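## Task

Every foam block sits above a lot number printed on the shelf edge beneath it. Find the lot numbers that occur two or more times in the storeroom, and move each foam block bearing one of them onto the desk, resting entirely on it with nothing overhanging its edge. Any foam block whose lot number is unique stays on the shelf where it started. The robot must not topple or finish leaning.

## Robot and tools

Robot: TidyBot++, a wheeled base (0.54 m long, 0.50 m wide, 0.38 m tall) driven by four powered casters. On top is a single seven-joint arm ending in a two-finger gripper. The shoulder sits 0.12 m ahead of the base centre, 0.68 m off the floor. Cameras: base_camera on the base, and wrist_camera, which looks along the hand. The arm begins folded, hand pointing down, poking up to 0.08 m past the base front.

Frames (metres): the base frame has its origin on the floor below the base centre, x ahead, y to the left, z up. hand_pose is reported in this frame as the point between the finger pads; the hand's own z axis runs out along the fingers and the fingers close along its y axis. The odometry frame is the base frame as it stood when the scene began; base_odometry counts wheel rotation only, so slip looks like travel. Heading is in rad, positive to the left, -3.142 to 3.142. base_tilt is in degrees, forward and right positive.

move: one action plus optional "cameras" and "blocking". An action holds any of:
- "base": relative offsets from where the base stands when the command starts, along its current axes. translate_m (forward +, -2 to 2 m), strafe_m (left +, -2 to 2 m), rotate_rad (counter-clockwise +, -6.3 to 6.3 rad).
- "joints": absolute targets by name. joint_1_rad (any angle; positive turns clockwise from above, opposite to heading), joint_2_rad shoulder (-2.249 to 2.249, 0 = upper arm vertical), joint_3_rad (any), joint_4_rad elbow (-2.579 to 2.579, 0 = straight), joint_5_rad (any), joint_6_rad wrist (-2.099 to 2.099), joint_7_rad (any; 1.57 with hand down puts the fingers opening left/right), all in rad; gripper_pos 0 (open, ~85 mm gap) to 1 (closed). Gap is roughly 85 x (1 - gripper_pos) mm. Unbounded joints go the short way, so send steps below half a turn.
- "target": one absolute hand pose [x, y, z, qw, qx, qy, qz] in the base frame, metres plus unit quaternion, matching hand_pose. With target, "joints" may only contain gripper_pos.
- "speeds": caps for this action only: translate_m and strafe_m 0.05-0.5 m/s (for a combined move give only one), rotate_rad 0.1-1.57 rad/s.
blocking true (default) returns once everything rests; false returns in about 0.5 s while motion continues. Unknown keys make a call invalid; out-of-range values get it refused, and a refusal or an unrequested stop skips the remaining move, wait and finished_scene calls of that reply.

wait(seconds 0-10, cameras): lets time pass and reports state. stop(cameras): brakes all running motions. zoom_image(camera, region [x0,y0,x1,y1] pixels, at most 504x504): magnifies part of the latest frame; use it to read lot numbers. read_manual: licence text only. finished_scene(scene): ends the current scene by its number; the goal must hold without the robot.

Result lines: base_status, joint_status, hand_status give "done", "moving", "off_target" (rested short, may still push), "stopped", "contact_stop" or "time_out" (an unrequested stop; target dropped), "not_followed" (a check withheld targets; messages "joint command not followed" with a "cause:", or "pose unreachable"), "torque_fault", "limit_stop_at_motor_heat". hand_target is where the hand would be with every joint on target. motor_effort is percent of max torque, with the peak of the last action in brackets. on_its_own lists uncommanded behaviour. "ARM HIT" means the arm struck the base or itself. Motor temperatures follow joint order; MOTOR HOT appears at 60 °C and at 75 °C the arm sags for 30-60 s.

Tips: after a "done" target the hand usually lands within about 3 cm; fix it by adding (wanted - hand_pose) to the last target. To freeze a loaded hand, resend hand_target, not hand_pose. Loads make the arm sag; never command a joint to its current reading while holding something. A hand pointing down reaches at most about 0.94 m high, and only near the base. Targets low and close in front, pointing forward, often miss or hit the base; no check keeps the arm off the base. Unreachable poses wander for up to 10 s, then time out. Closing at 1 squeezes hard (100-150 N); "done" at 1 means nothing grasped, "off_target" means an object stopped the fingers. Closed fingertips reach about 20 mm past the hand point.

Avoid: driving or turning while the arm is snagged above about 0.6 m, sideways swings or pulls with the arm stretched out, reaching far out from the fold right next to furniture (all can tip the robot; back off or retract the arm to recover). A blocked base keeps pushing until it times out. Do not drop objects, release them while moving, slam, push hard, or grip hard on something still resting on a surface. Torque limits are 104.5 N m for joints 1-4 and 51.3 for 5-7; exceeding one freezes the arm for 10 s. Loose objects may occasionally get nudged. Time spent thinking also advances the simulation.

Each tool is called as name(argument=value, ...), one argument or row to a line, values as JSON.

## Session

move(
  joints={"joint_6_rad":-1.7},
)

Scene clock: 1.10 s.
Motor temperatures (°C): [38 35 31 37 40 37 42]
move: not_followed
base_odometry: x=+0.000 y=+0.000 heading=+0.000
base_tilt: forward=-0.4 right=+0.6
base_status: not commanded
joint_positions: joint_1_rad=-0.038 joint_2_rad=-0.374 joint_3_rad=+3.113 joint_4_rad=-2.522 joint_5_rad=-0.004 joint_6_rad=-1.021 joint_7_rad=+1.592 gripper_pos=+0.000
joint_status: joint_6_rad not_followed (moved -0.111 of -0.789)
motor_effort: joint_1_rad=+0(1) joint_2_rad=-1(2) joint_3_rad=+1(1) joint_4_rad=+14(19) joint_5_rad=+1(1) joint_6_rad=+1(5) joint_7_rad=+0(1)
hand_pose: x=+0.2195 y=+0.0081 z=+0.5907 quat_wxyz=(+0.004, +0.999, +0.042, -0.014) (m; base frame)
hand_target: x=+0.2134 y=+0.0078 z=+0.5905 quat_wxyz=(+0.004, +0.999, +0.042, -0.023) (m; base frame)
hand_status: not commanded
pictures: base_camera, wrist_camera
joint command not followed: on one or more control steps a check withheld the commanded joint targets, and the robot was not sent them on those steps. On the call's last step the targets were still withheld.
cause: the commanded joint targets, or the way to them, would bring two parts of the arm too close to each other (the joints from joint_2_rad to joint_7_rad lie between them).
Images, in order (width x height): base_camera 644x364, wrist_camera 644x476.

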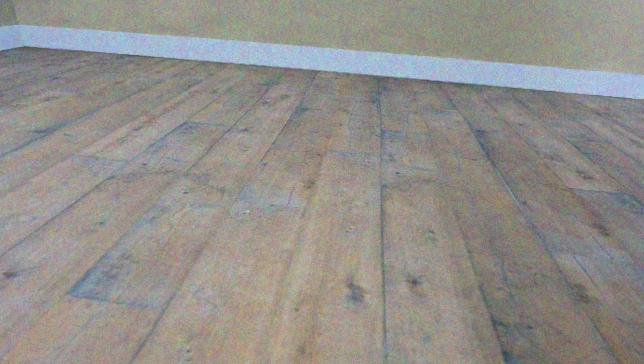

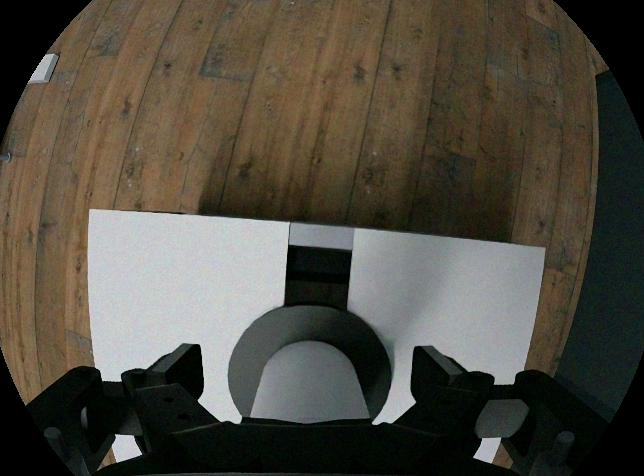

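move(
  joints={"joint_2_rad":-0.3,"joint_4_rad":-2.45,"joint_6_rad":0.45},
)

move(
  base={"rotate_rad":-1.05},
)

move(
  base={"rotate_rad":-1.05},
)

move(
  base={"rotate_rad":-1.05},
)

move(
  base={"rotate_rad":-1.05},
)

move(
  base={"rotate_rad":-1.05},
)

Scene clock: 4.03 s.
Motor temperatures (°C): [38 35 31 37 40 37 42]
move: done
base_odometry: x=+0.000 y=+0.000 heading=+0.000
base_tilt: forward=-0.4 right=+0.6
base_status: not commanded
joint_positions: joint_1_rad=-0.038 joint_2_rad=-0.318 joint_3_rad=+3.113 joint_4_rad=-2.457 joint_5_rad=-0.004 joint_6_rad=+0.393 joint_7_rad=+1.592 gripper_pos=+0.000
joint_status: all done
motor_effort: joint_1_rad=+0(1) joint_2_rad=-8(8) joint_3_rad=+1(1) joint_4_rad=+19(20) joint_5_rad=+1(1) joint_6_rad=+9(9) joint_7_rad=+0(1)
hand_pose: x=+0.5576 y=+0.0312 z=+0.8584 quat_wxyz=(-0.012, +0.765, +0.034, +0.643) (m; base frame)
hand_target: x=+0.5650 y=+0.0318 z=+0.8715 quat_wxyz=(-0.012, +0.751, +0.033, +0.660) (m; base frame)
hand_status: not commanded
pictures: base_camera, wrist_camera
held back during your reply time, on 9 control steps: two parts of the arm were too close to each other, or the arm's last command would have brought them too close.
led back after a hold: the arm was led back toward your command in small steps, so it may still be short of it.
joint command not followed: on one or more control steps a check withheld the commanded joint targets, and the robot was not sent them on those steps.
cause: the commanded joint targets, or the way to them, would bring two parts of the arm too close to each other (the joints from joint_2_rad to joint_7_rad lie between them).
Images, in order (width x height): base_camera 644x364, wrist_camera 644x476.

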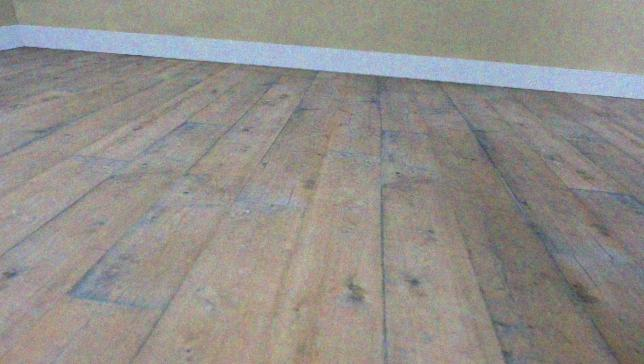

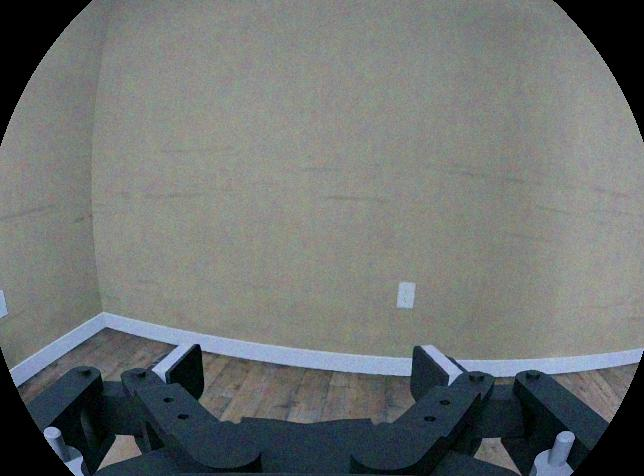

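Scene clock: 6.03 s.
Motor temperatures (°C): [38 35 31 37 40 37 42]
move: done
base_odometry: x=+0.000 y=+0.000 heading=-1.049
base_tilt: forward=-0.3 right=+0.6
base_status: done
joint_positions: joint_1_rad=-0.038 joint_2_rad=-0.317 joint_3_rad=+3.114 joint_4_rad=-2.457 joint_5_rad=-0.004 joint_6_rad=+0.396 joint_7_rad=+1.592 gripper_pos=+0.000
joint_status: not commanded
motor_effort: joint_1_rad=+0(2) joint_2_rad=-8(9) joint_3_rad=+0(2) joint_4_rad=+20(20) joint_5_rad=+1(1) joint_6_rad=+8(9) joint_7_rad=+0(1)
hand_pose: x=+0.5580 y=+0.0307 z=+0.8583 quat_wxyz=(-0.011, +0.765, +0.033, +0.643) (m; base frame)
hand_target: x=+0.5650 y=+0.0318 z=+0.8715 quat_wxyz=(-0.012, +0.751, +0.033, +0.660) (m; base frame)
hand_status: not commanded
pictures: base_camera, wrist_camera
Images, in order (width x height): base_camera 644x364, wrist_camera 644x476.

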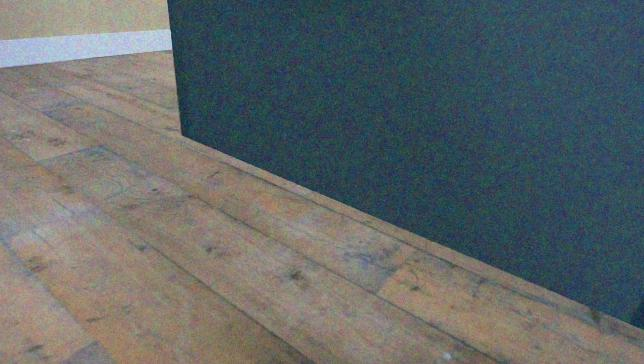

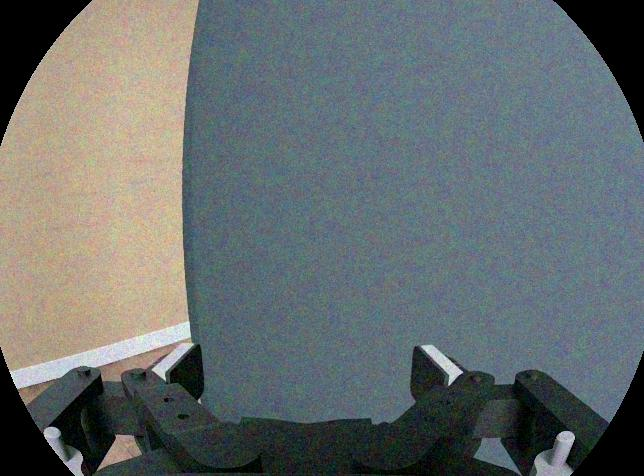

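Scene clock: 7.97 s.
Motor temperatures (°C): [38 35 31 37 40 37 42]
move: done
base_odometry: x=+0.000 y=+0.000 heading=-2.098
base_tilt: forward=-0.3 right=+0.6
base_status: done
joint_positions: joint_1_rad=-0.038 joint_2_rad=-0.317 joint_3_rad=+3.114 joint_4_rad=-2.457 joint_5_rad=-0.004 joint_6_rad=+0.396 joint_7_rad=+1.592 gripper_pos=+0.000
joint_status: not commanded
motor_effort: joint_1_rad=+0(2) joint_2_rad=-7(9) joint_3_rad=+1(2) joint_4_rad=+19(21) joint_5_rad=+1(1) joint_6_rad=+9(9) joint_7_rad=+0(1)
hand_pose: x=+0.5580 y=+0.0307 z=+0.8583 quat_wxyz=(-0.011, +0.765, +0.033, +0.643) (m; base frame)
hand_target: x=+0.5650 y=+0.0318 z=+0.8715 quat_wxyz=(-0.012, +0.751, +0.033, +0.660) (m; base frame)
hand_status: not commanded
pictures: base_camera, wrist_camera
Images, in order (width x height): base_camera 644x364, wrist_camera 644x476.

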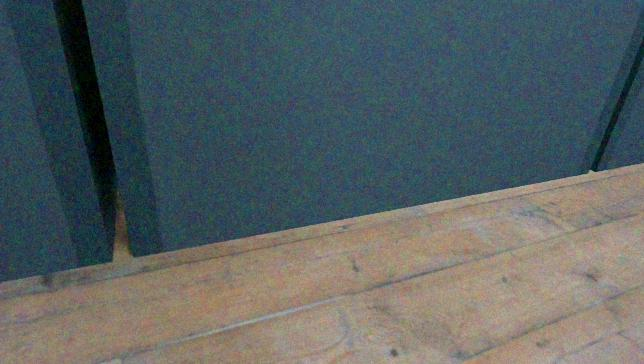

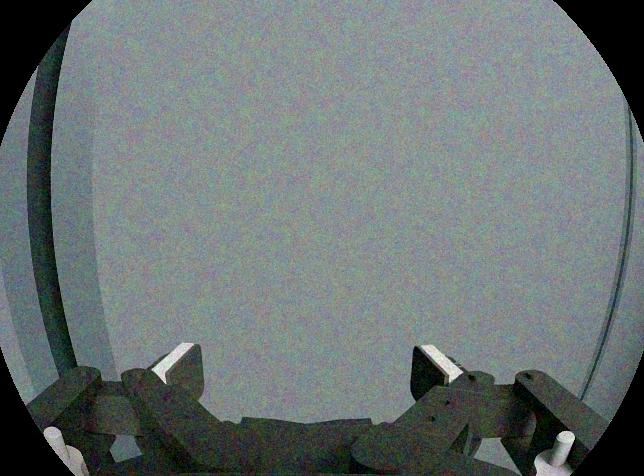

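Scene clock: 9.90 s.
Motor temperatures (°C): [38 35 31 37 40 38 42]
move: done
base_odometry: x=+0.000 y=+0.000 heading=+3.136
base_tilt: forward=-0.3 right=+0.6
base_status: done
joint_positions: joint_1_rad=-0.038 joint_2_rad=-0.317 joint_3_rad=+3.114 joint_4_rad=-2.457 joint_5_rad=-0.004 joint_6_rad=+0.396 joint_7_rad=+1.592 gripper_pos=+0.000
joint_status: not commanded
motor_effort: joint_1_rad=+0(2) joint_2_rad=-7(9) joint_3_rad=+1(2) joint_4_rad=+20(21) joint_5_rad=+1(1) joint_6_rad=+8(10) joint_7_rad=+0(1)
hand_pose: x=+0.5581 y=+0.0306 z=+0.8583 quat_wxyz=(-0.011, +0.765, +0.033, +0.643) (m; base frame)
hand_target: x=+0.5650 y=+0.0318 z=+0.8715 quat_wxyz=(-0.012, +0.751, +0.033, +0.660) (m; base frame)
hand_status: not commanded
pictures: base_camera, wrist_camera
Images, in order (width x height): base_camera 644x364, wrist_camera 644x476.

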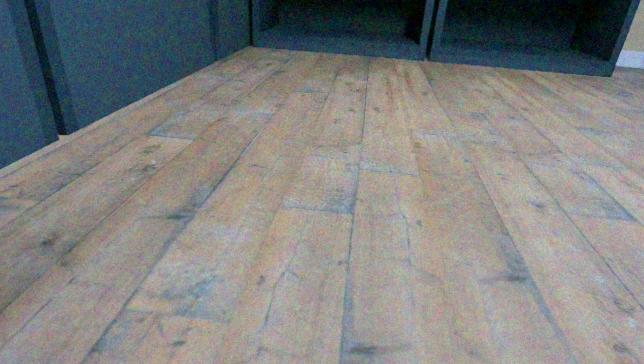

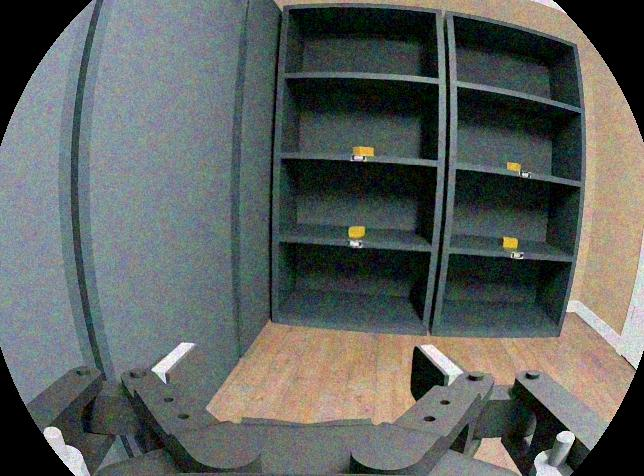

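Scene clock: 11.83 s.
Motor temperatures (°C): [38 35 31 37 40 38 42]
move: done
base_odometry: x=+0.000 y=+0.000 heading=+2.087
base_tilt: forward=-0.3 right=+0.6
base_status: done
joint_positions: joint_1_rad=-0.038 joint_2_rad=-0.317 joint_3_rad=+3.114 joint_4_rad=-2.457 joint_5_rad=-0.004 joint_6_rad=+0.396 joint_7_rad=+1.592 gripper_pos=+0.000
joint_status: not commanded
motor_effort: joint_1_rad=+0(2) joint_2_rad=-7(9) joint_3_rad=+1(2) joint_4_rad=+20(20) joint_5_rad=+1(1) joint_6_rad=+8(9) joint_7_rad=+0(1)
hand_pose: x=+0.5581 y=+0.0305 z=+0.8583 quat_wxyz=(-0.011, +0.765, +0.033, +0.643) (m; base frame)
hand_target: x=+0.5650 y=+0.0318 z=+0.8715 quat_wxyz=(-0.012, +0.751, +0.033, +0.660) (m; base frame)
hand_status: not commanded
pictures: base_camera, wrist_camera
Images, in order (width x height): base_camera 644x364, wrist_camera 644x476.

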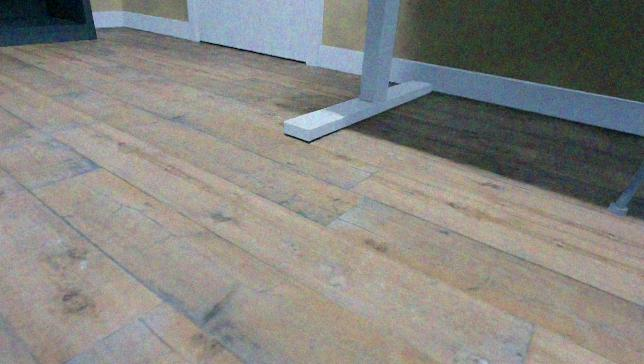

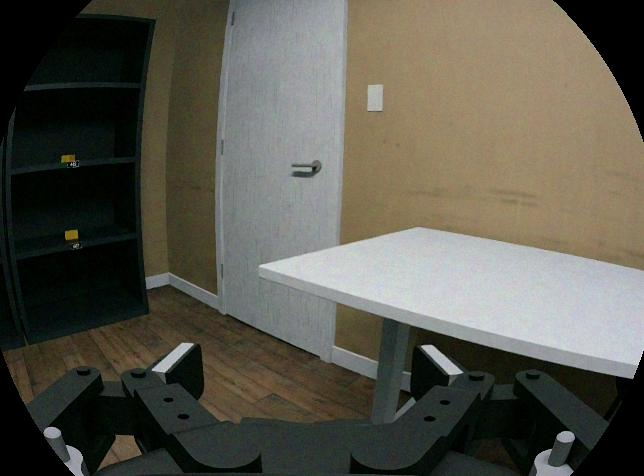

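Scene clock: 13.77 s.
Motor temperatures (°C): [38 35 31 37 40 38 42]
move: done
base_odometry: x=+0.000 y=+0.000 heading=+1.038
base_tilt: forward=-0.3 right=+0.6
base_status: done
joint_positions: joint_1_rad=-0.038 joint_2_rad=-0.317 joint_3_rad=+3.114 joint_4_rad=-2.457 joint_5_rad=-0.004 joint_6_rad=+0.396 joint_7_rad=+1.592 gripper_pos=+0.000
joint_status: not commanded
motor_effort: joint_1_rad=+0(2) joint_2_rad=-7(9) joint_3_rad=+1(3) joint_4_rad=+20(21) joint_5_rad=+1(1) joint_6_rad=+9(9) joint_7_rad=+0(1)
hand_pose: x=+0.5581 y=+0.0305 z=+0.8584 quat_wxyz=(-0.011, +0.765, +0.033, +0.643) (m; base frame)
hand_target: x=+0.5650 y=+0.0318 z=+0.8715 quat_wxyz=(-0.012, +0.751, +0.033, +0.660) (m; base frame)
hand_status: not commanded
pictures: base_camera, wrist_camera
Images, in order (width x height): base_camera 644x364, wrist_camera 644x476.

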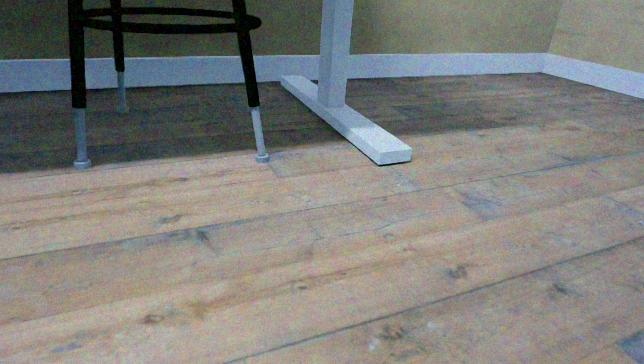

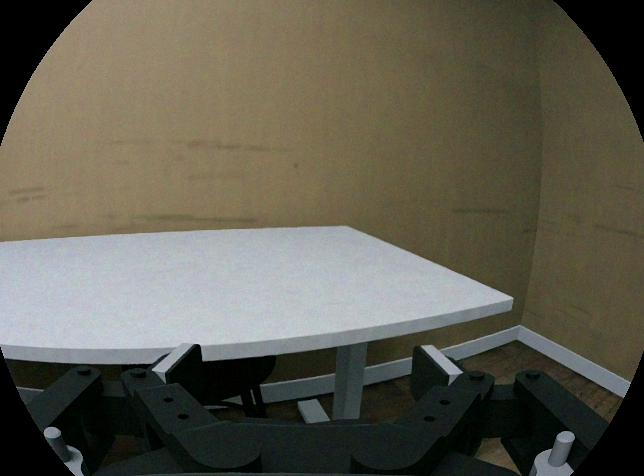

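move(
  base={"rotate_rad":2.1},
)

zoom_image(
  camera="wrist_camera",
  region=[320, 130, 400, 190],
)

zoom_image(
  camera="wrist_camera",
  region=[320, 210, 400, 270],
)

zoom_image(
  camera="wrist_camera",
  region=[480, 140, 560, 200],
)

zoom_image(
  camera="wrist_camera",
  region=[480, 220, 560, 280],
)

zoom_image(
  camera="base_camera",
  region=[0, 0, 504, 364],
)

Scene clock: 16.87 s.
Motor temperatures (°C): [38 35 31 37 40 38 42]
move: done
base_odometry: x=+0.000 y=+0.000 heading=+3.137
base_tilt: forward=-0.3 right=+0.6
base_status: done
joint_positions: joint_1_rad=-0.038 joint_2_rad=-0.316 joint_3_rad=+3.115 joint_4_rad=-2.457 joint_5_rad=-0.004 joint_6_rad=+0.396 joint_7_rad=+1.592 gripper_pos=+0.000
joint_status: not commanded
motor_effort: joint_1_rad=+0(2) joint_2_rad=-8(9) joint_3_rad=+1(2) joint_4_rad=+20(20) joint_5_rad=+1(1) joint_6_rad=+9(9) joint_7_rad=+0(1)
hand_pose: x=+0.5582 y=+0.0303 z=+0.8581 quat_wxyz=(-0.011, +0.765, +0.033, +0.643) (m; base frame)
hand_target: x=+0.5650 y=+0.0318 z=+0.8715 quat_wxyz=(-0.012, +0.751, +0.033, +0.660) (m; base frame)
hand_status: not commanded
pictures: base_camera, wrist_camera
Images, in order (width x height): base_camera 644x364, wrist_camera 644x476.

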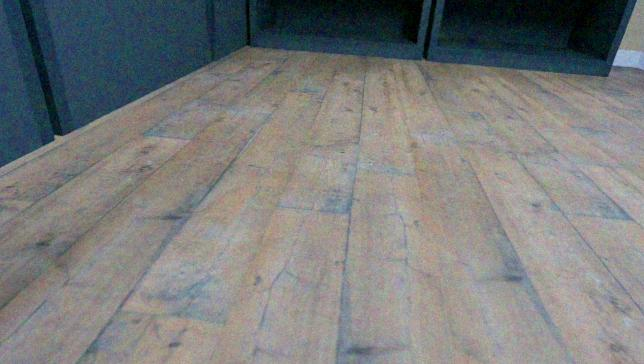

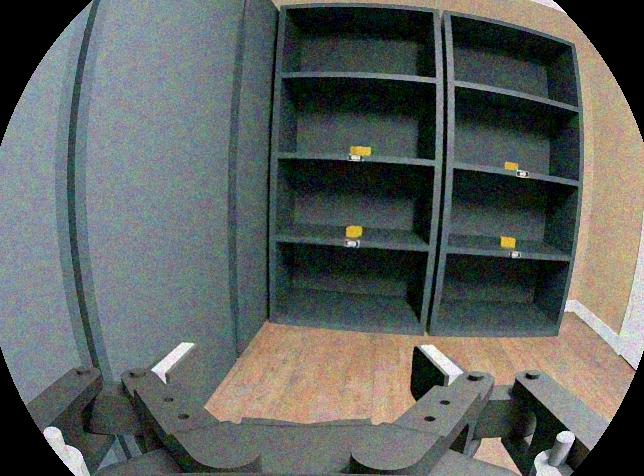

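Scaled by 6.300.

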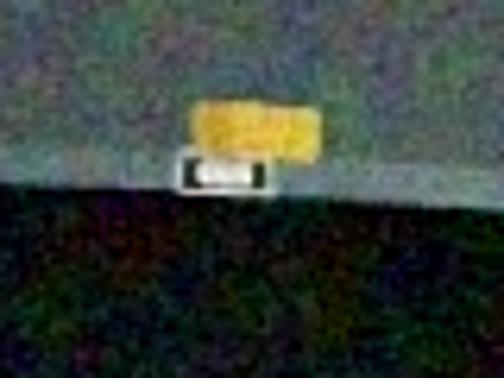

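Scaled by 6.300.

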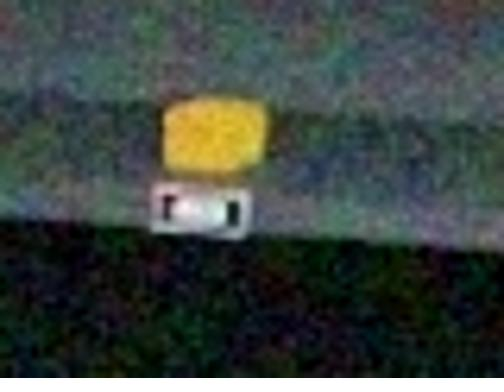

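Scaled by 6.300.

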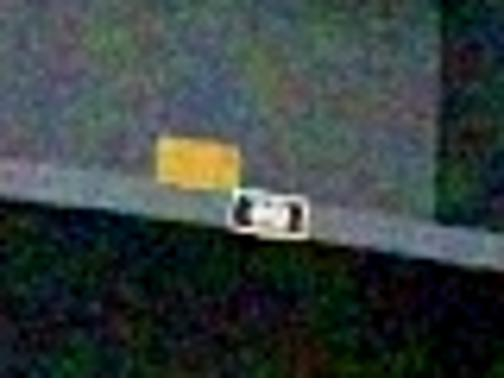

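Scaled by 6.300.

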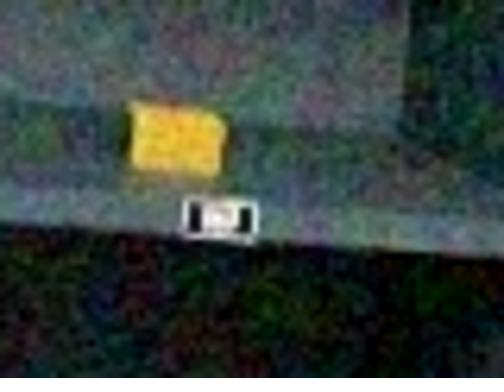

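Scaled by 1.000.

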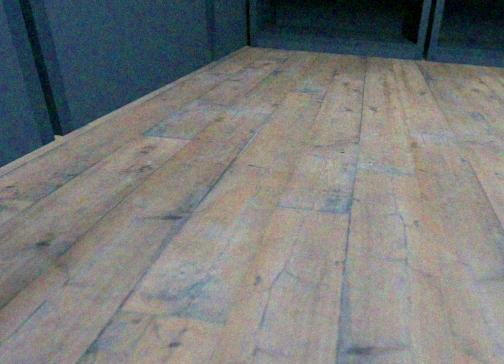

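move(
  base={"translate_m":1.0,"strafe_m":-0.15},
)

zoom_image(
  camera="wrist_camera",
  region=[100, 80, 600, 380],
)

Scene clock: 20.47 s.
Motor temperatures (°C): [38 35 31 37 40 38 42]
move: done
base_odometry: x=-0.999 y=+0.154 heading=+3.138
base_tilt: forward=-0.3 right=+0.6
base_status: done
joint_positions: joint_1_rad=-0.038 joint_2_rad=-0.311 joint_3_rad=+3.115 joint_4_rad=-2.457 joint_5_rad=-0.004 joint_6_rad=+0.398 joint_7_rad=+1.592 gripper_pos=+0.000
joint_status: not commanded
motor_effort: joint_1_rad=+0(1) joint_2_rad=-7(10) joint_3_rad=+1(1) joint_4_rad=+20(21) joint_5_rad=+1(1) joint_6_rad=+9(9) joint_7_rad=+0(1)
hand_pose: x=+0.5593 y=+0.0303 z=+0.8564 quat_wxyz=(-0.011, +0.766, +0.033, +0.642) (m; base frame)
hand_target: x=+0.5650 y=+0.0318 z=+0.8715 quat_wxyz=(-0.012, +0.751, +0.033, +0.660) (m; base frame)
hand_status: not commanded
pictures: base_camera, wrist_camera
Images, in order (width x height): base_camera 644x364, wrist_camera 644x476.

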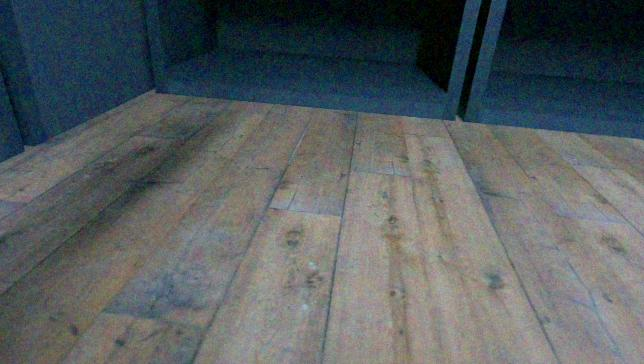

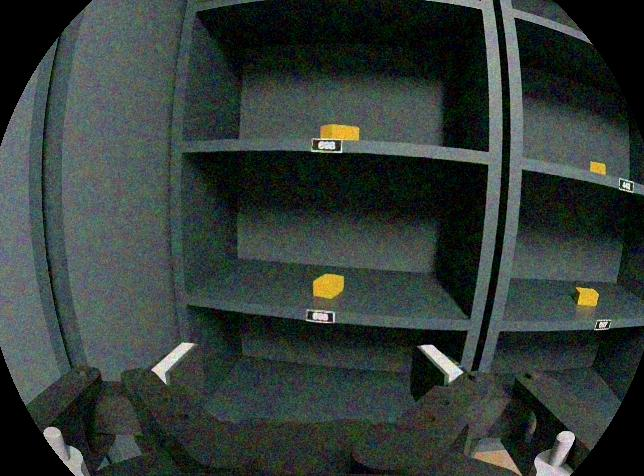

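Scaled by 1.008.

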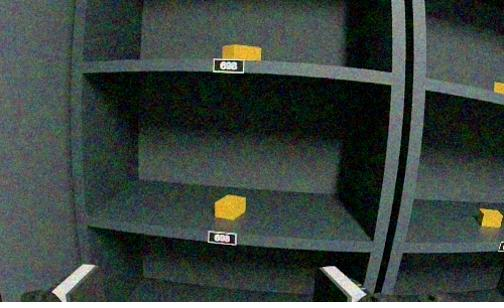

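zoom_image(
  camera="wrist_camera",
  region=[300, 130, 360, 160],
)

zoom_image(
  camera="wrist_camera",
  region=[290, 300, 350, 330],
)

zoom_image(
  camera="wrist_camera",
  region=[590, 170, 644, 200],
)

zoom_image(
  camera="wrist_camera",
  region=[574, 310, 634, 340],
)

move(
  base={"strafe_m":-0.7},
)

zoom_image(
  camera="wrist_camera",
  region=[200, 100, 500, 380],
)

Scaled by 8.400.

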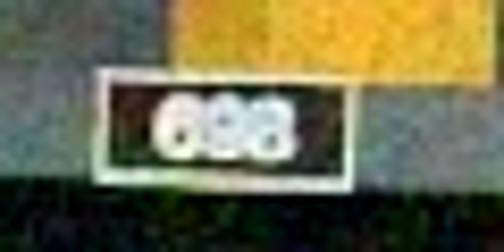

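Scaled by 8.400.

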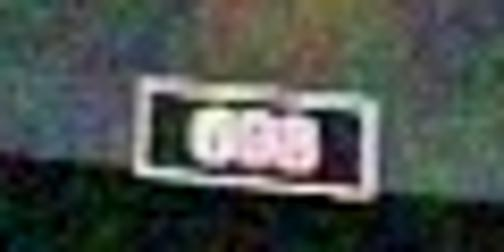

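Scaled by 9.333.

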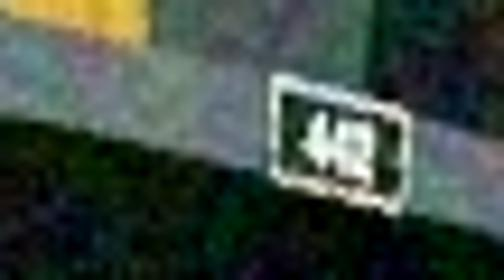

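Scaled by 8.400.

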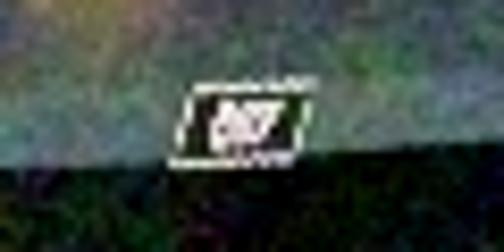

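Scene clock: 23.60 s.
Motor temperatures (°C): [38 35 31 37 40 38 42]
move: done
base_odometry: x=-0.997 y=+0.855 heading=+3.139
base_tilt: forward=-0.3 right=+0.6
base_status: done
joint_positions: joint_1_rad=-0.038 joint_2_rad=-0.311 joint_3_rad=+3.115 joint_4_rad=-2.457 joint_5_rad=-0.004 joint_6_rad=+0.398 joint_7_rad=+1.592 gripper_pos=+0.000
joint_status: not commanded
motor_effort: joint_1_rad=-1(1) joint_2_rad=-8(9) joint_3_rad=+1(3) joint_4_rad=+20(21) joint_5_rad=+1(1) joint_6_rad=+10(10) joint_7_rad=+0(1)
hand_pose: x=+0.5593 y=+0.0304 z=+0.8565 quat_wxyz=(-0.011, +0.766, +0.033, +0.642) (m; base frame)
hand_target: x=+0.5650 y=+0.0318 z=+0.8715 quat_wxyz=(-0.012, +0.751, +0.033, +0.660) (m; base frame)
hand_status: not commanded
pictures: base_camera, wrist_camera
Images, in order (width x height): base_camera 644x364, wrist_camera 644x476.

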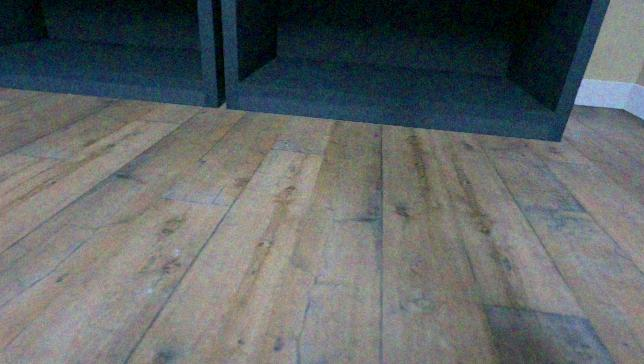

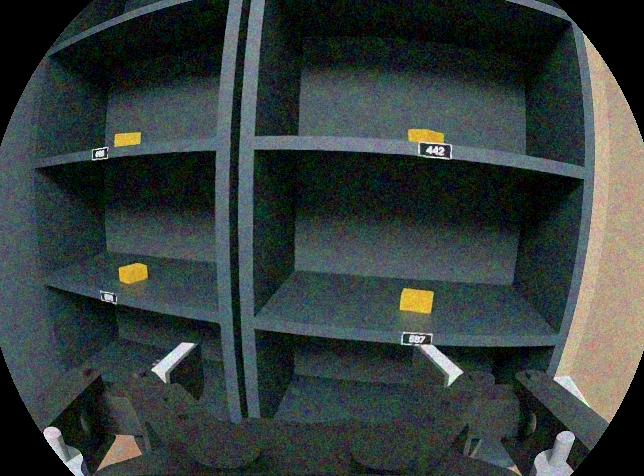

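Scaled by 1.680.

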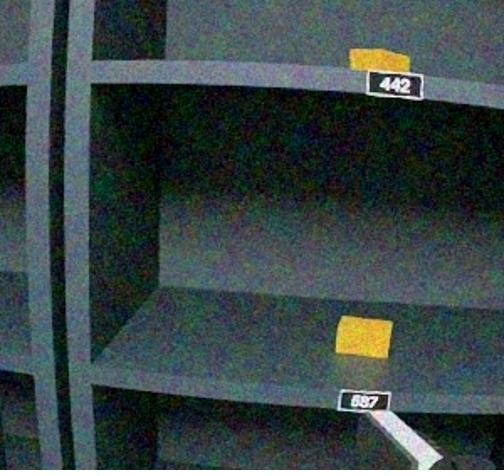

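move(
  base={"translate_m":0.3,"strafe_m":0.72},
)

zoom_image(
  camera="wrist_camera",
  region=[280, 90, 400, 180],
)

zoom_image(
  camera="wrist_camera",
  region=[280, 310, 400, 400],
)

Scene clock: 26.87 s.
Motor temperatures (°C): [38 35 31 37 40 38 42]
move: done
base_odometry: x=-1.299 y=+0.135 heading=+3.138
base_tilt: forward=-0.4 right=+0.6
base_status: done
joint_positions: joint_1_rad=-0.038 joint_2_rad=-0.310 joint_3_rad=+3.115 joint_4_rad=-2.457 joint_5_rad=-0.004 joint_6_rad=+0.401 joint_7_rad=+1.592 gripper_pos=+0.000
joint_status: not commanded
motor_effort: joint_1_rad=+0(1) joint_2_rad=-7(9) joint_3_rad=+1(2) joint_4_rad=+20(21) joint_5_rad=+1(1) joint_6_rad=+8(10) joint_7_rad=+0(1)
hand_pose: x=+0.5595 y=+0.0304 z=+0.8572 quat_wxyz=(-0.011, +0.765, +0.033, +0.643) (m; base frame)
hand_target: x=+0.5650 y=+0.0318 z=+0.8715 quat_wxyz=(-0.012, +0.751, +0.033, +0.660) (m; base frame)
hand_status: not commanded
pictures: base_camera, wrist_camera
Images, in order (width x height): base_camera 644x364, wrist_camera 644x476.

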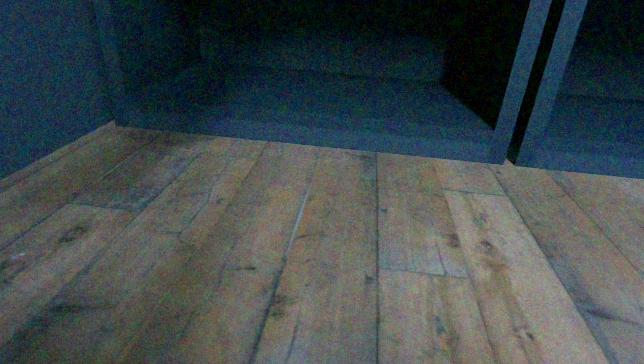

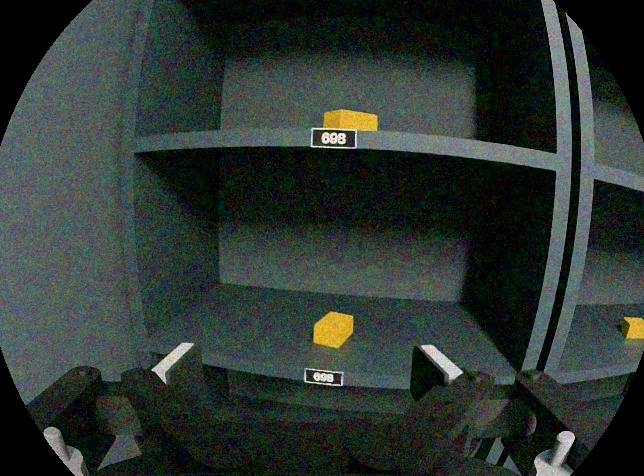

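Scaled by 4.200.

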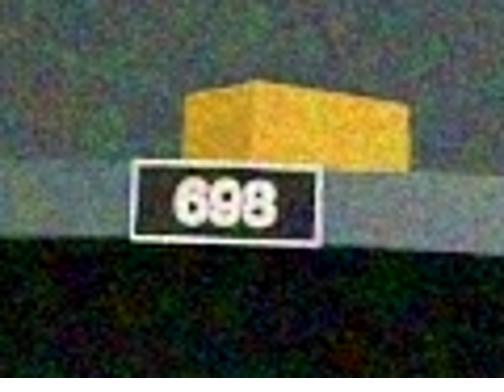

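Scaled by 4.200.

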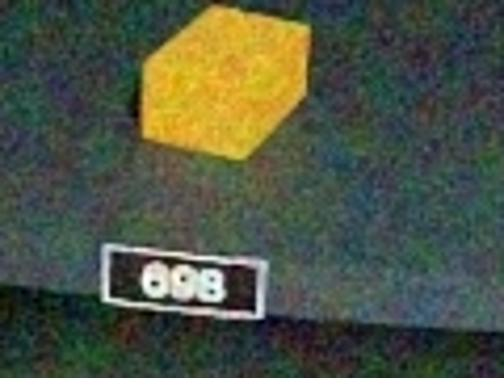

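move(
  target=[0.62, 0.0, 1.15, 0, 0.866, 0, 0.5],
)

zoom_image(
  camera="wrist_camera",
  region=[200, 120, 500, 400],
)

Scene clock: 30.77 s.
Motor temperatures (°C): [38 35 31 37 40 38 42]
move: done
base_odometry: x=-1.299 y=+0.135 heading=+3.138
base_tilt: forward=-0.3 right=+0.6
base_status: not commanded
joint_positions: joint_1_rad=-0.038 joint_2_rad=-0.046 joint_3_rad=+3.154 joint_4_rad=-0.905 joint_5_rad=-0.004 joint_6_rad=-1.176 joint_7_rad=+1.592 gripper_pos=+0.000
joint_status: not commanded
motor_effort: joint_1_rad=+0(1) joint_2_rad=-16(17) joint_3_rad=+0(1) joint_4_rad=+18(24) joint_5_rad=+1(1) joint_6_rad=+8(9) joint_7_rad=+0(1)
hand_pose: x=+0.6161 y=+0.0152 z=+1.1681 quat_wxyz=(-0.004, +0.851, +0.020, +0.526) (m; base frame)
hand_target: x=+0.6200 y=+0.0000 z=+1.1500 quat_wxyz=(+0.000, +0.866, +0.000, +0.500) (m; base frame)
hand_status: done (0.024 m and 4.1 deg from the pose sent, 0.301 m and 20.4 deg at the start)
pictures: base_camera, wrist_camera
Images, in order (width x height): base_camera 644x364, wrist_camera 644x476.

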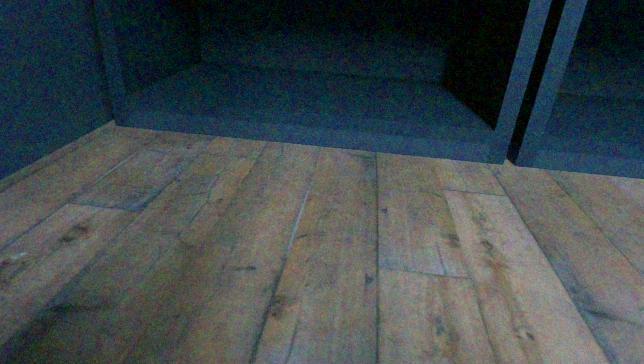

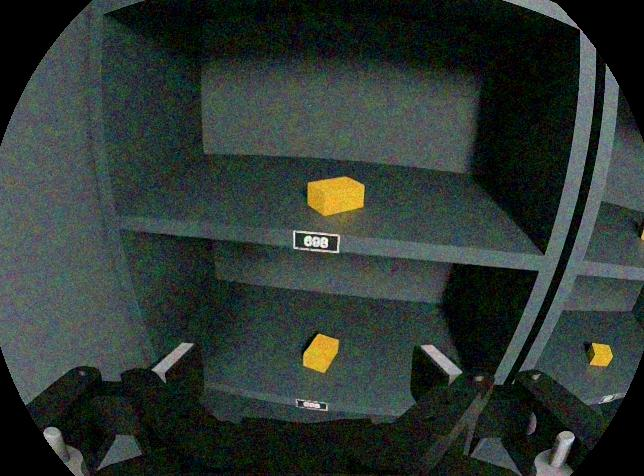

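Scaled by 1.680.

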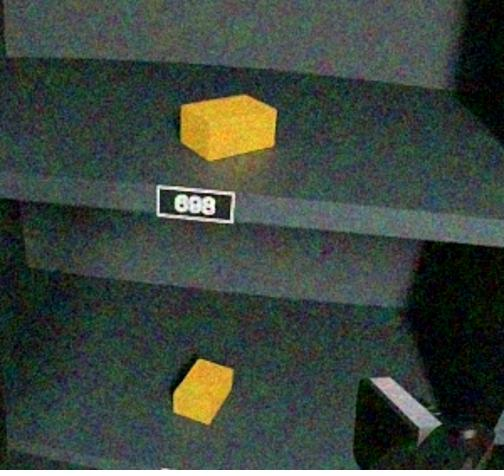

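move(
  target=[0.56, -0.09, 1.10, 0.218, 0.776, -0.467, 0.362],
)

Scene clock: 34.43 s.
Motor temperatures (°C): [38 35 31 37 40 38 42]
move: done
base_odometry: x=-1.299 y=+0.135 heading=+3.138
base_tilt: forward=-0.3 right=+0.6
base_status: not commanded
joint_positions: joint_1_rad=-0.520 joint_2_rad=+0.271 joint_3_rad=+3.541 joint_4_rad=-0.551 joint_5_rad=+0.671 joint_6_rad=-1.837 joint_7_rad=+0.783 gripper_pos=+0.000
joint_status: not commanded
motor_effort: joint_1_rad=+0(1) joint_2_rad=-22(25) joint_3_rad=+2(2) joint_4_rad=+14(18) joint_5_rad=+5(6) joint_6_rad=+5(8) joint_7_rad=-1(1)
hand_pose: x=+0.5736 y=-0.0823 z=+1.0979 quat_wxyz=(+0.190, +0.802, -0.431, +0.366) (m; base frame)
hand_target: x=+0.5600 y=-0.0900 z=+1.1000 quat_wxyz=(+0.218, +0.776, -0.467, +0.362) (m; base frame)
hand_status: done (0.016 m and 6.0 deg from the pose sent, 0.137 m and 65.6 deg at the start)
pictures: base_camera, wrist_camera
Images, in order (width x height): base_camera 644x364, wrist_camera 644x476.

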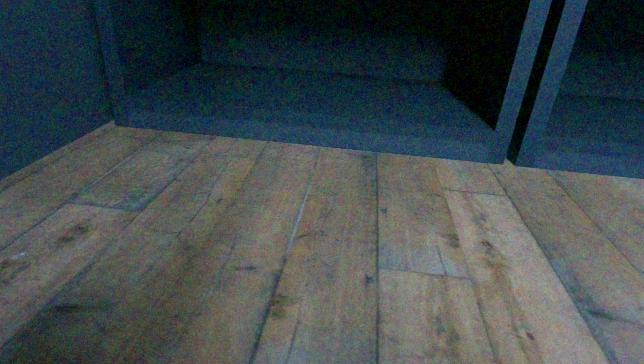

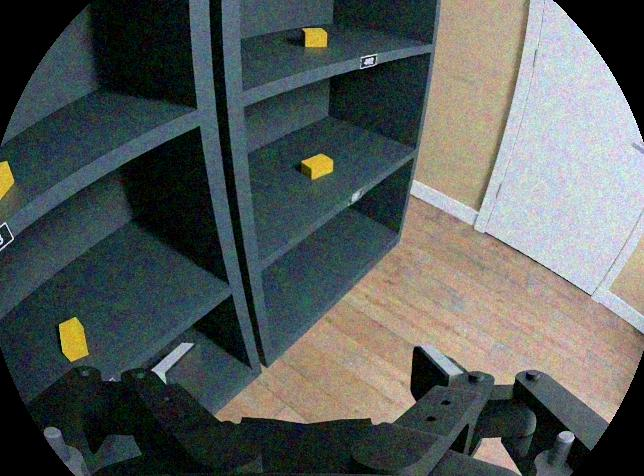

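move(
  base={"strafe_m":0.22,"translate_m":0.3},
)

Scene clock: 36.57 s.
Motor temperatures (°C): [38 35 31 37 40 38 42]
move: done
base_odometry: x=-1.600 y=-0.084 heading=+3.139
base_tilt: forward=-0.3 right=+0.6
base_status: done
joint_positions: joint_1_rad=-0.524 joint_2_rad=+0.290 joint_3_rad=+3.545 joint_4_rad=-0.548 joint_5_rad=+0.677 joint_6_rad=-1.842 joint_7_rad=+0.781 gripper_pos=+0.000
joint_status: not commanded
motor_effort: joint_1_rad=-1(3) joint_2_rad=-22(27) joint_3_rad=+2(3) joint_4_rad=+14(16) joint_5_rad=+5(6) joint_6_rad=+5(6) joint_7_rad=+0(1)
hand_pose: x=+0.5782 y=-0.0791 z=+1.0926 quat_wxyz=(+0.200, +0.802, -0.431, +0.362) (m; base frame)
hand_target: x=+0.5600 y=-0.0900 z=+1.1000 quat_wxyz=(+0.218, +0.776, -0.467, +0.362) (m; base frame)
hand_status: not commanded
pictures: base_camera, wrist_camera
Images, in order (width x height): base_camera 644x364, wrist_camera 644x476.

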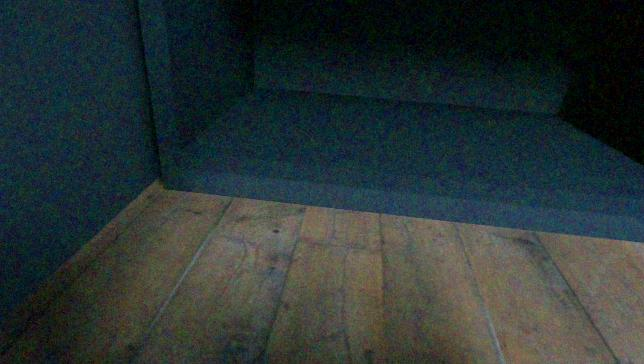

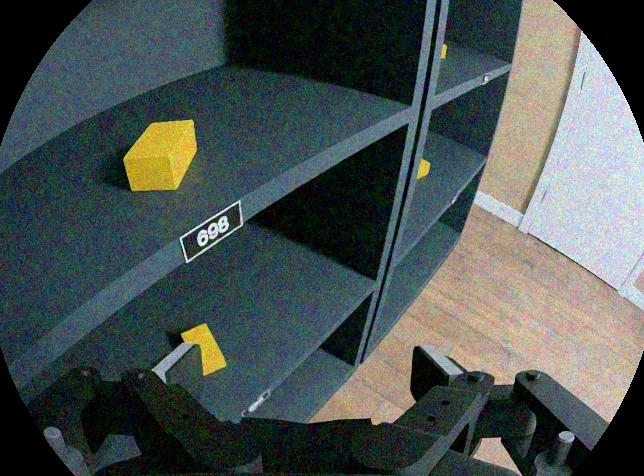

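move(
  base={"translate_m":0.2},
  speeds={"translate_m":0.2},
)

Scene clock: 38.67 s.
Motor temperatures (°C): [38 35 31 37 40 38 42]
move: done
base_odometry: x=-1.800 y=-0.084 heading=+3.140
base_tilt: forward=-0.3 right=+0.6
base_status: done
joint_positions: joint_1_rad=-0.524 joint_2_rad=+0.287 joint_3_rad=+3.545 joint_4_rad=-0.547 joint_5_rad=+0.677 joint_6_rad=-1.844 joint_7_rad=+0.781 gripper_pos=+0.000
joint_status: not commanded
motor_effort: joint_1_rad=+0(1) joint_2_rad=-22(26) joint_3_rad=+2(3) joint_4_rad=+14(16) joint_5_rad=+5(6) joint_6_rad=+5(6) joint_7_rad=+0(1)
hand_pose: x=+0.5766 y=-0.0797 z=+1.0939 quat_wxyz=(+0.198, +0.802, -0.432, +0.363) (m; base frame)
hand_target: x=+0.5600 y=-0.0900 z=+1.1000 quat_wxyz=(+0.218, +0.776, -0.467, +0.362) (m; base frame)
hand_status: not commanded
pictures: base_camera, wrist_camera
Images, in order (width x height): base_camera 644x364, wrist_camera 644x476.

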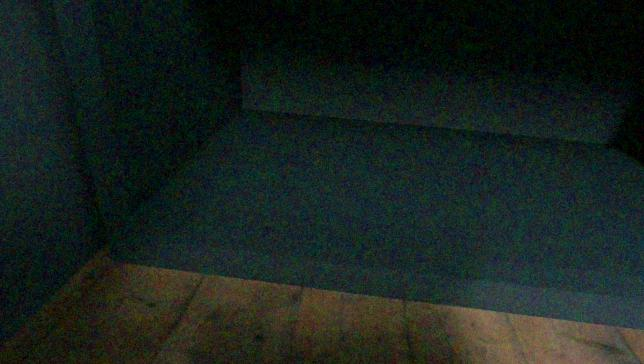

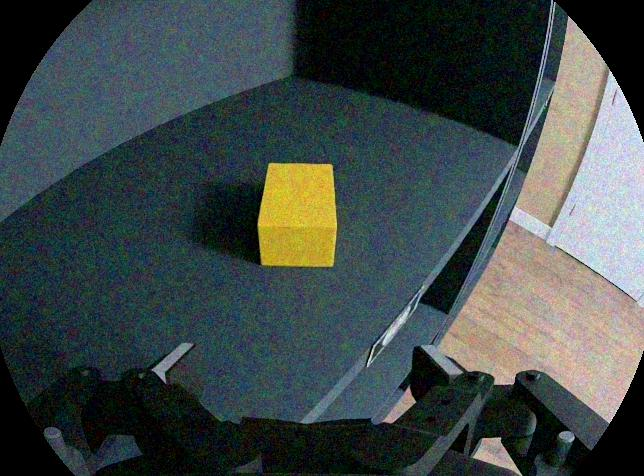

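move(
  target=[0.56, -0.09, 1.074, 0.218, 0.776, -0.467, 0.362],
)

move(
  base={"translate_m":0.05,"strafe_m":-0.06},
  speeds={"translate_m":0.1},
)

Scene clock: 40.27 s.
Motor temperatures (°C): [38 35 31 37 40 38 42]
move: done
base_odometry: x=-1.800 y=-0.084 heading=+3.140
base_tilt: forward=-0.3 right=+0.6
base_status: not commanded
joint_positions: joint_1_rad=-0.524 joint_2_rad=+0.234 joint_3_rad=+3.436 joint_4_rad=-0.704 joint_5_rad=+0.746 joint_6_rad=-1.844 joint_7_rad=+0.649 gripper_pos=+0.000
joint_status: not commanded
motor_effort: joint_1_rad=-1(1) joint_2_rad=-22(23) joint_3_rad=+2(2) joint_4_rad=+15(15) joint_5_rad=+6(6) joint_6_rad=+4(5) joint_7_rad=+0(1)
hand_pose: x=+0.5621 y=-0.0742 z=+1.0655 quat_wxyz=(+0.203, +0.799, -0.449, +0.343) (m; base frame)
hand_target: x=+0.5600 y=-0.0900 z=+1.0740 quat_wxyz=(+0.218, +0.776, -0.467, +0.362) (m; base frame)
hand_status: done (0.018 m and 4.4 deg from the pose sent, 0.028 m and 5.5 deg at the start)
pictures: base_camera, wrist_camera
Images, in order (width x height): base_camera 644x364, wrist_camera 644x476.

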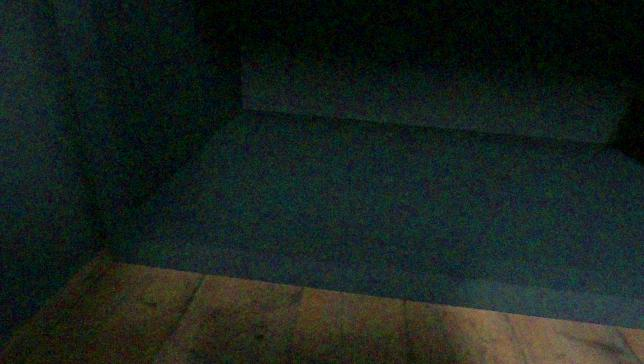

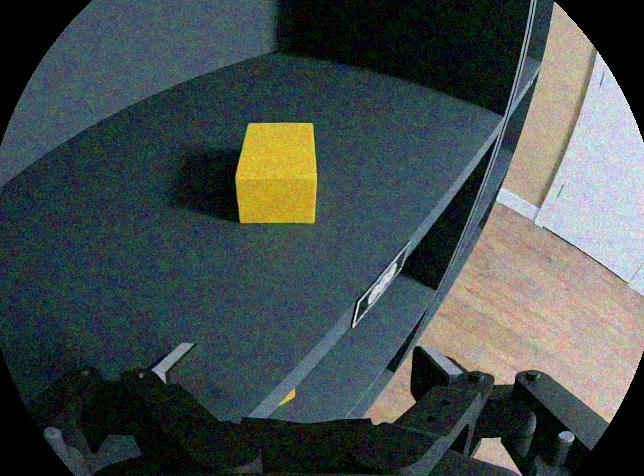

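Scene clock: 41.60 s.
Motor temperatures (°C): [38 35 31 37 40 38 42]
move: done
base_odometry: x=-1.850 y=-0.024 heading=+3.140
base_tilt: forward=-0.3 right=+0.6
base_status: done
joint_positions: joint_1_rad=-0.522 joint_2_rad=+0.230 joint_3_rad=+3.433 joint_4_rad=-0.705 joint_5_rad=+0.749 joint_6_rad=-1.844 joint_7_rad=+0.647 gripper_pos=+0.000
joint_status: not commanded
motor_effort: joint_1_rad=-1(3) joint_2_rad=-22(22) joint_3_rad=+2(3) joint_4_rad=+14(16) joint_5_rad=+6(7) joint_6_rad=+3(5) joint_7_rad=+0(1)
hand_pose: x=+0.5610 y=-0.0754 z=+1.0668 quat_wxyz=(+0.202, +0.798, -0.451, +0.344) (m; base frame)
hand_target: x=+0.5600 y=-0.0900 z=+1.0740 quat_wxyz=(+0.218, +0.776, -0.467, +0.362) (m; base frame)
hand_status: not commanded
pictures: base_camera, wrist_camera
Images, in order (width x height): base_camera 644x364, wrist_camera 644x476.

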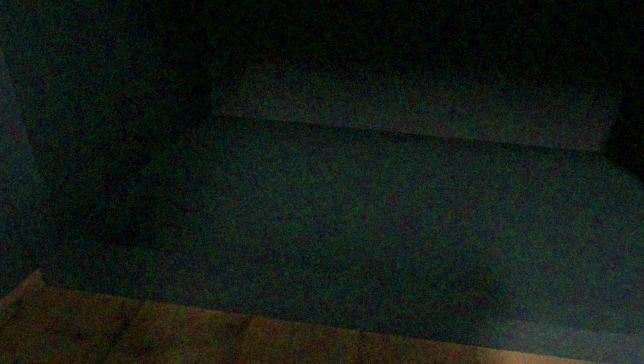

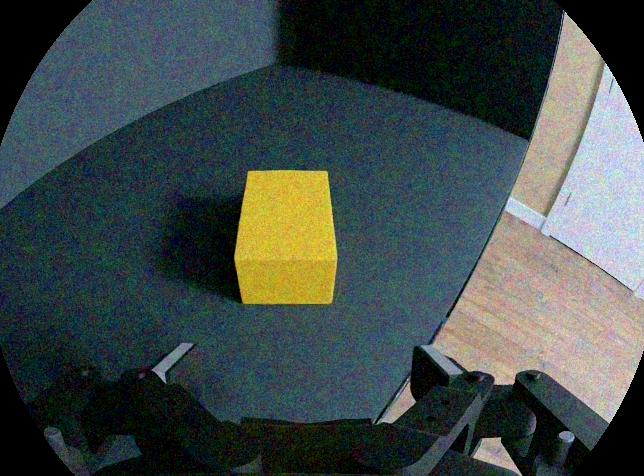

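move(
  base={"translate_m":0.034,"strafe_m":-0.026},
  speeds={"translate_m":0.1},
)

Scene clock: 42.87 s.
Motor temperatures (°C): [38 35 31 37 40 38 42]
move: done
base_odometry: x=-1.884 y=+0.003 heading=+3.140
base_tilt: forward=-0.3 right=+0.6
base_status: done
joint_positions: joint_1_rad=-0.521 joint_2_rad=+0.226 joint_3_rad=+3.431 joint_4_rad=-0.706 joint_5_rad=+0.750 joint_6_rad=-1.844 joint_7_rad=+0.647 gripper_pos=+0.000
joint_status: not commanded
motor_effort: joint_1_rad=+0(3) joint_2_rad=-22(23) joint_3_rad=+1(4) joint_4_rad=+15(16) joint_5_rad=+6(7) joint_6_rad=+3(5) joint_7_rad=+0(0)
hand_pose: x=+0.5598 y=-0.0761 z=+1.0680 quat_wxyz=(+0.201, +0.798, -0.451, +0.345) (m; base frame)
hand_target: x=+0.5600 y=-0.0900 z=+1.0740 quat_wxyz=(+0.218, +0.776, -0.467, +0.362) (m; base frame)
hand_status: not commanded
pictures: base_camera, wrist_camera
Images, in order (width x height): base_camera 644x364, wrist_camera 644x476.

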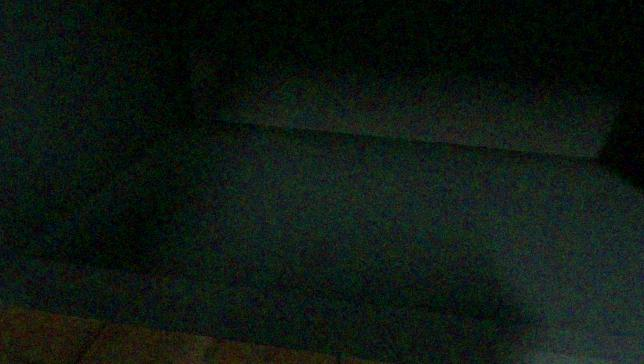

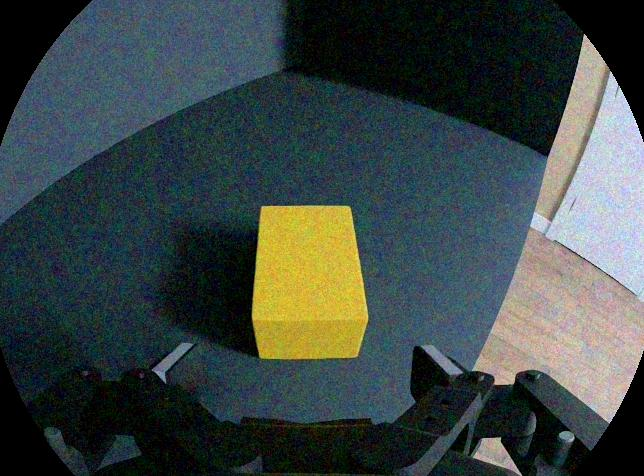

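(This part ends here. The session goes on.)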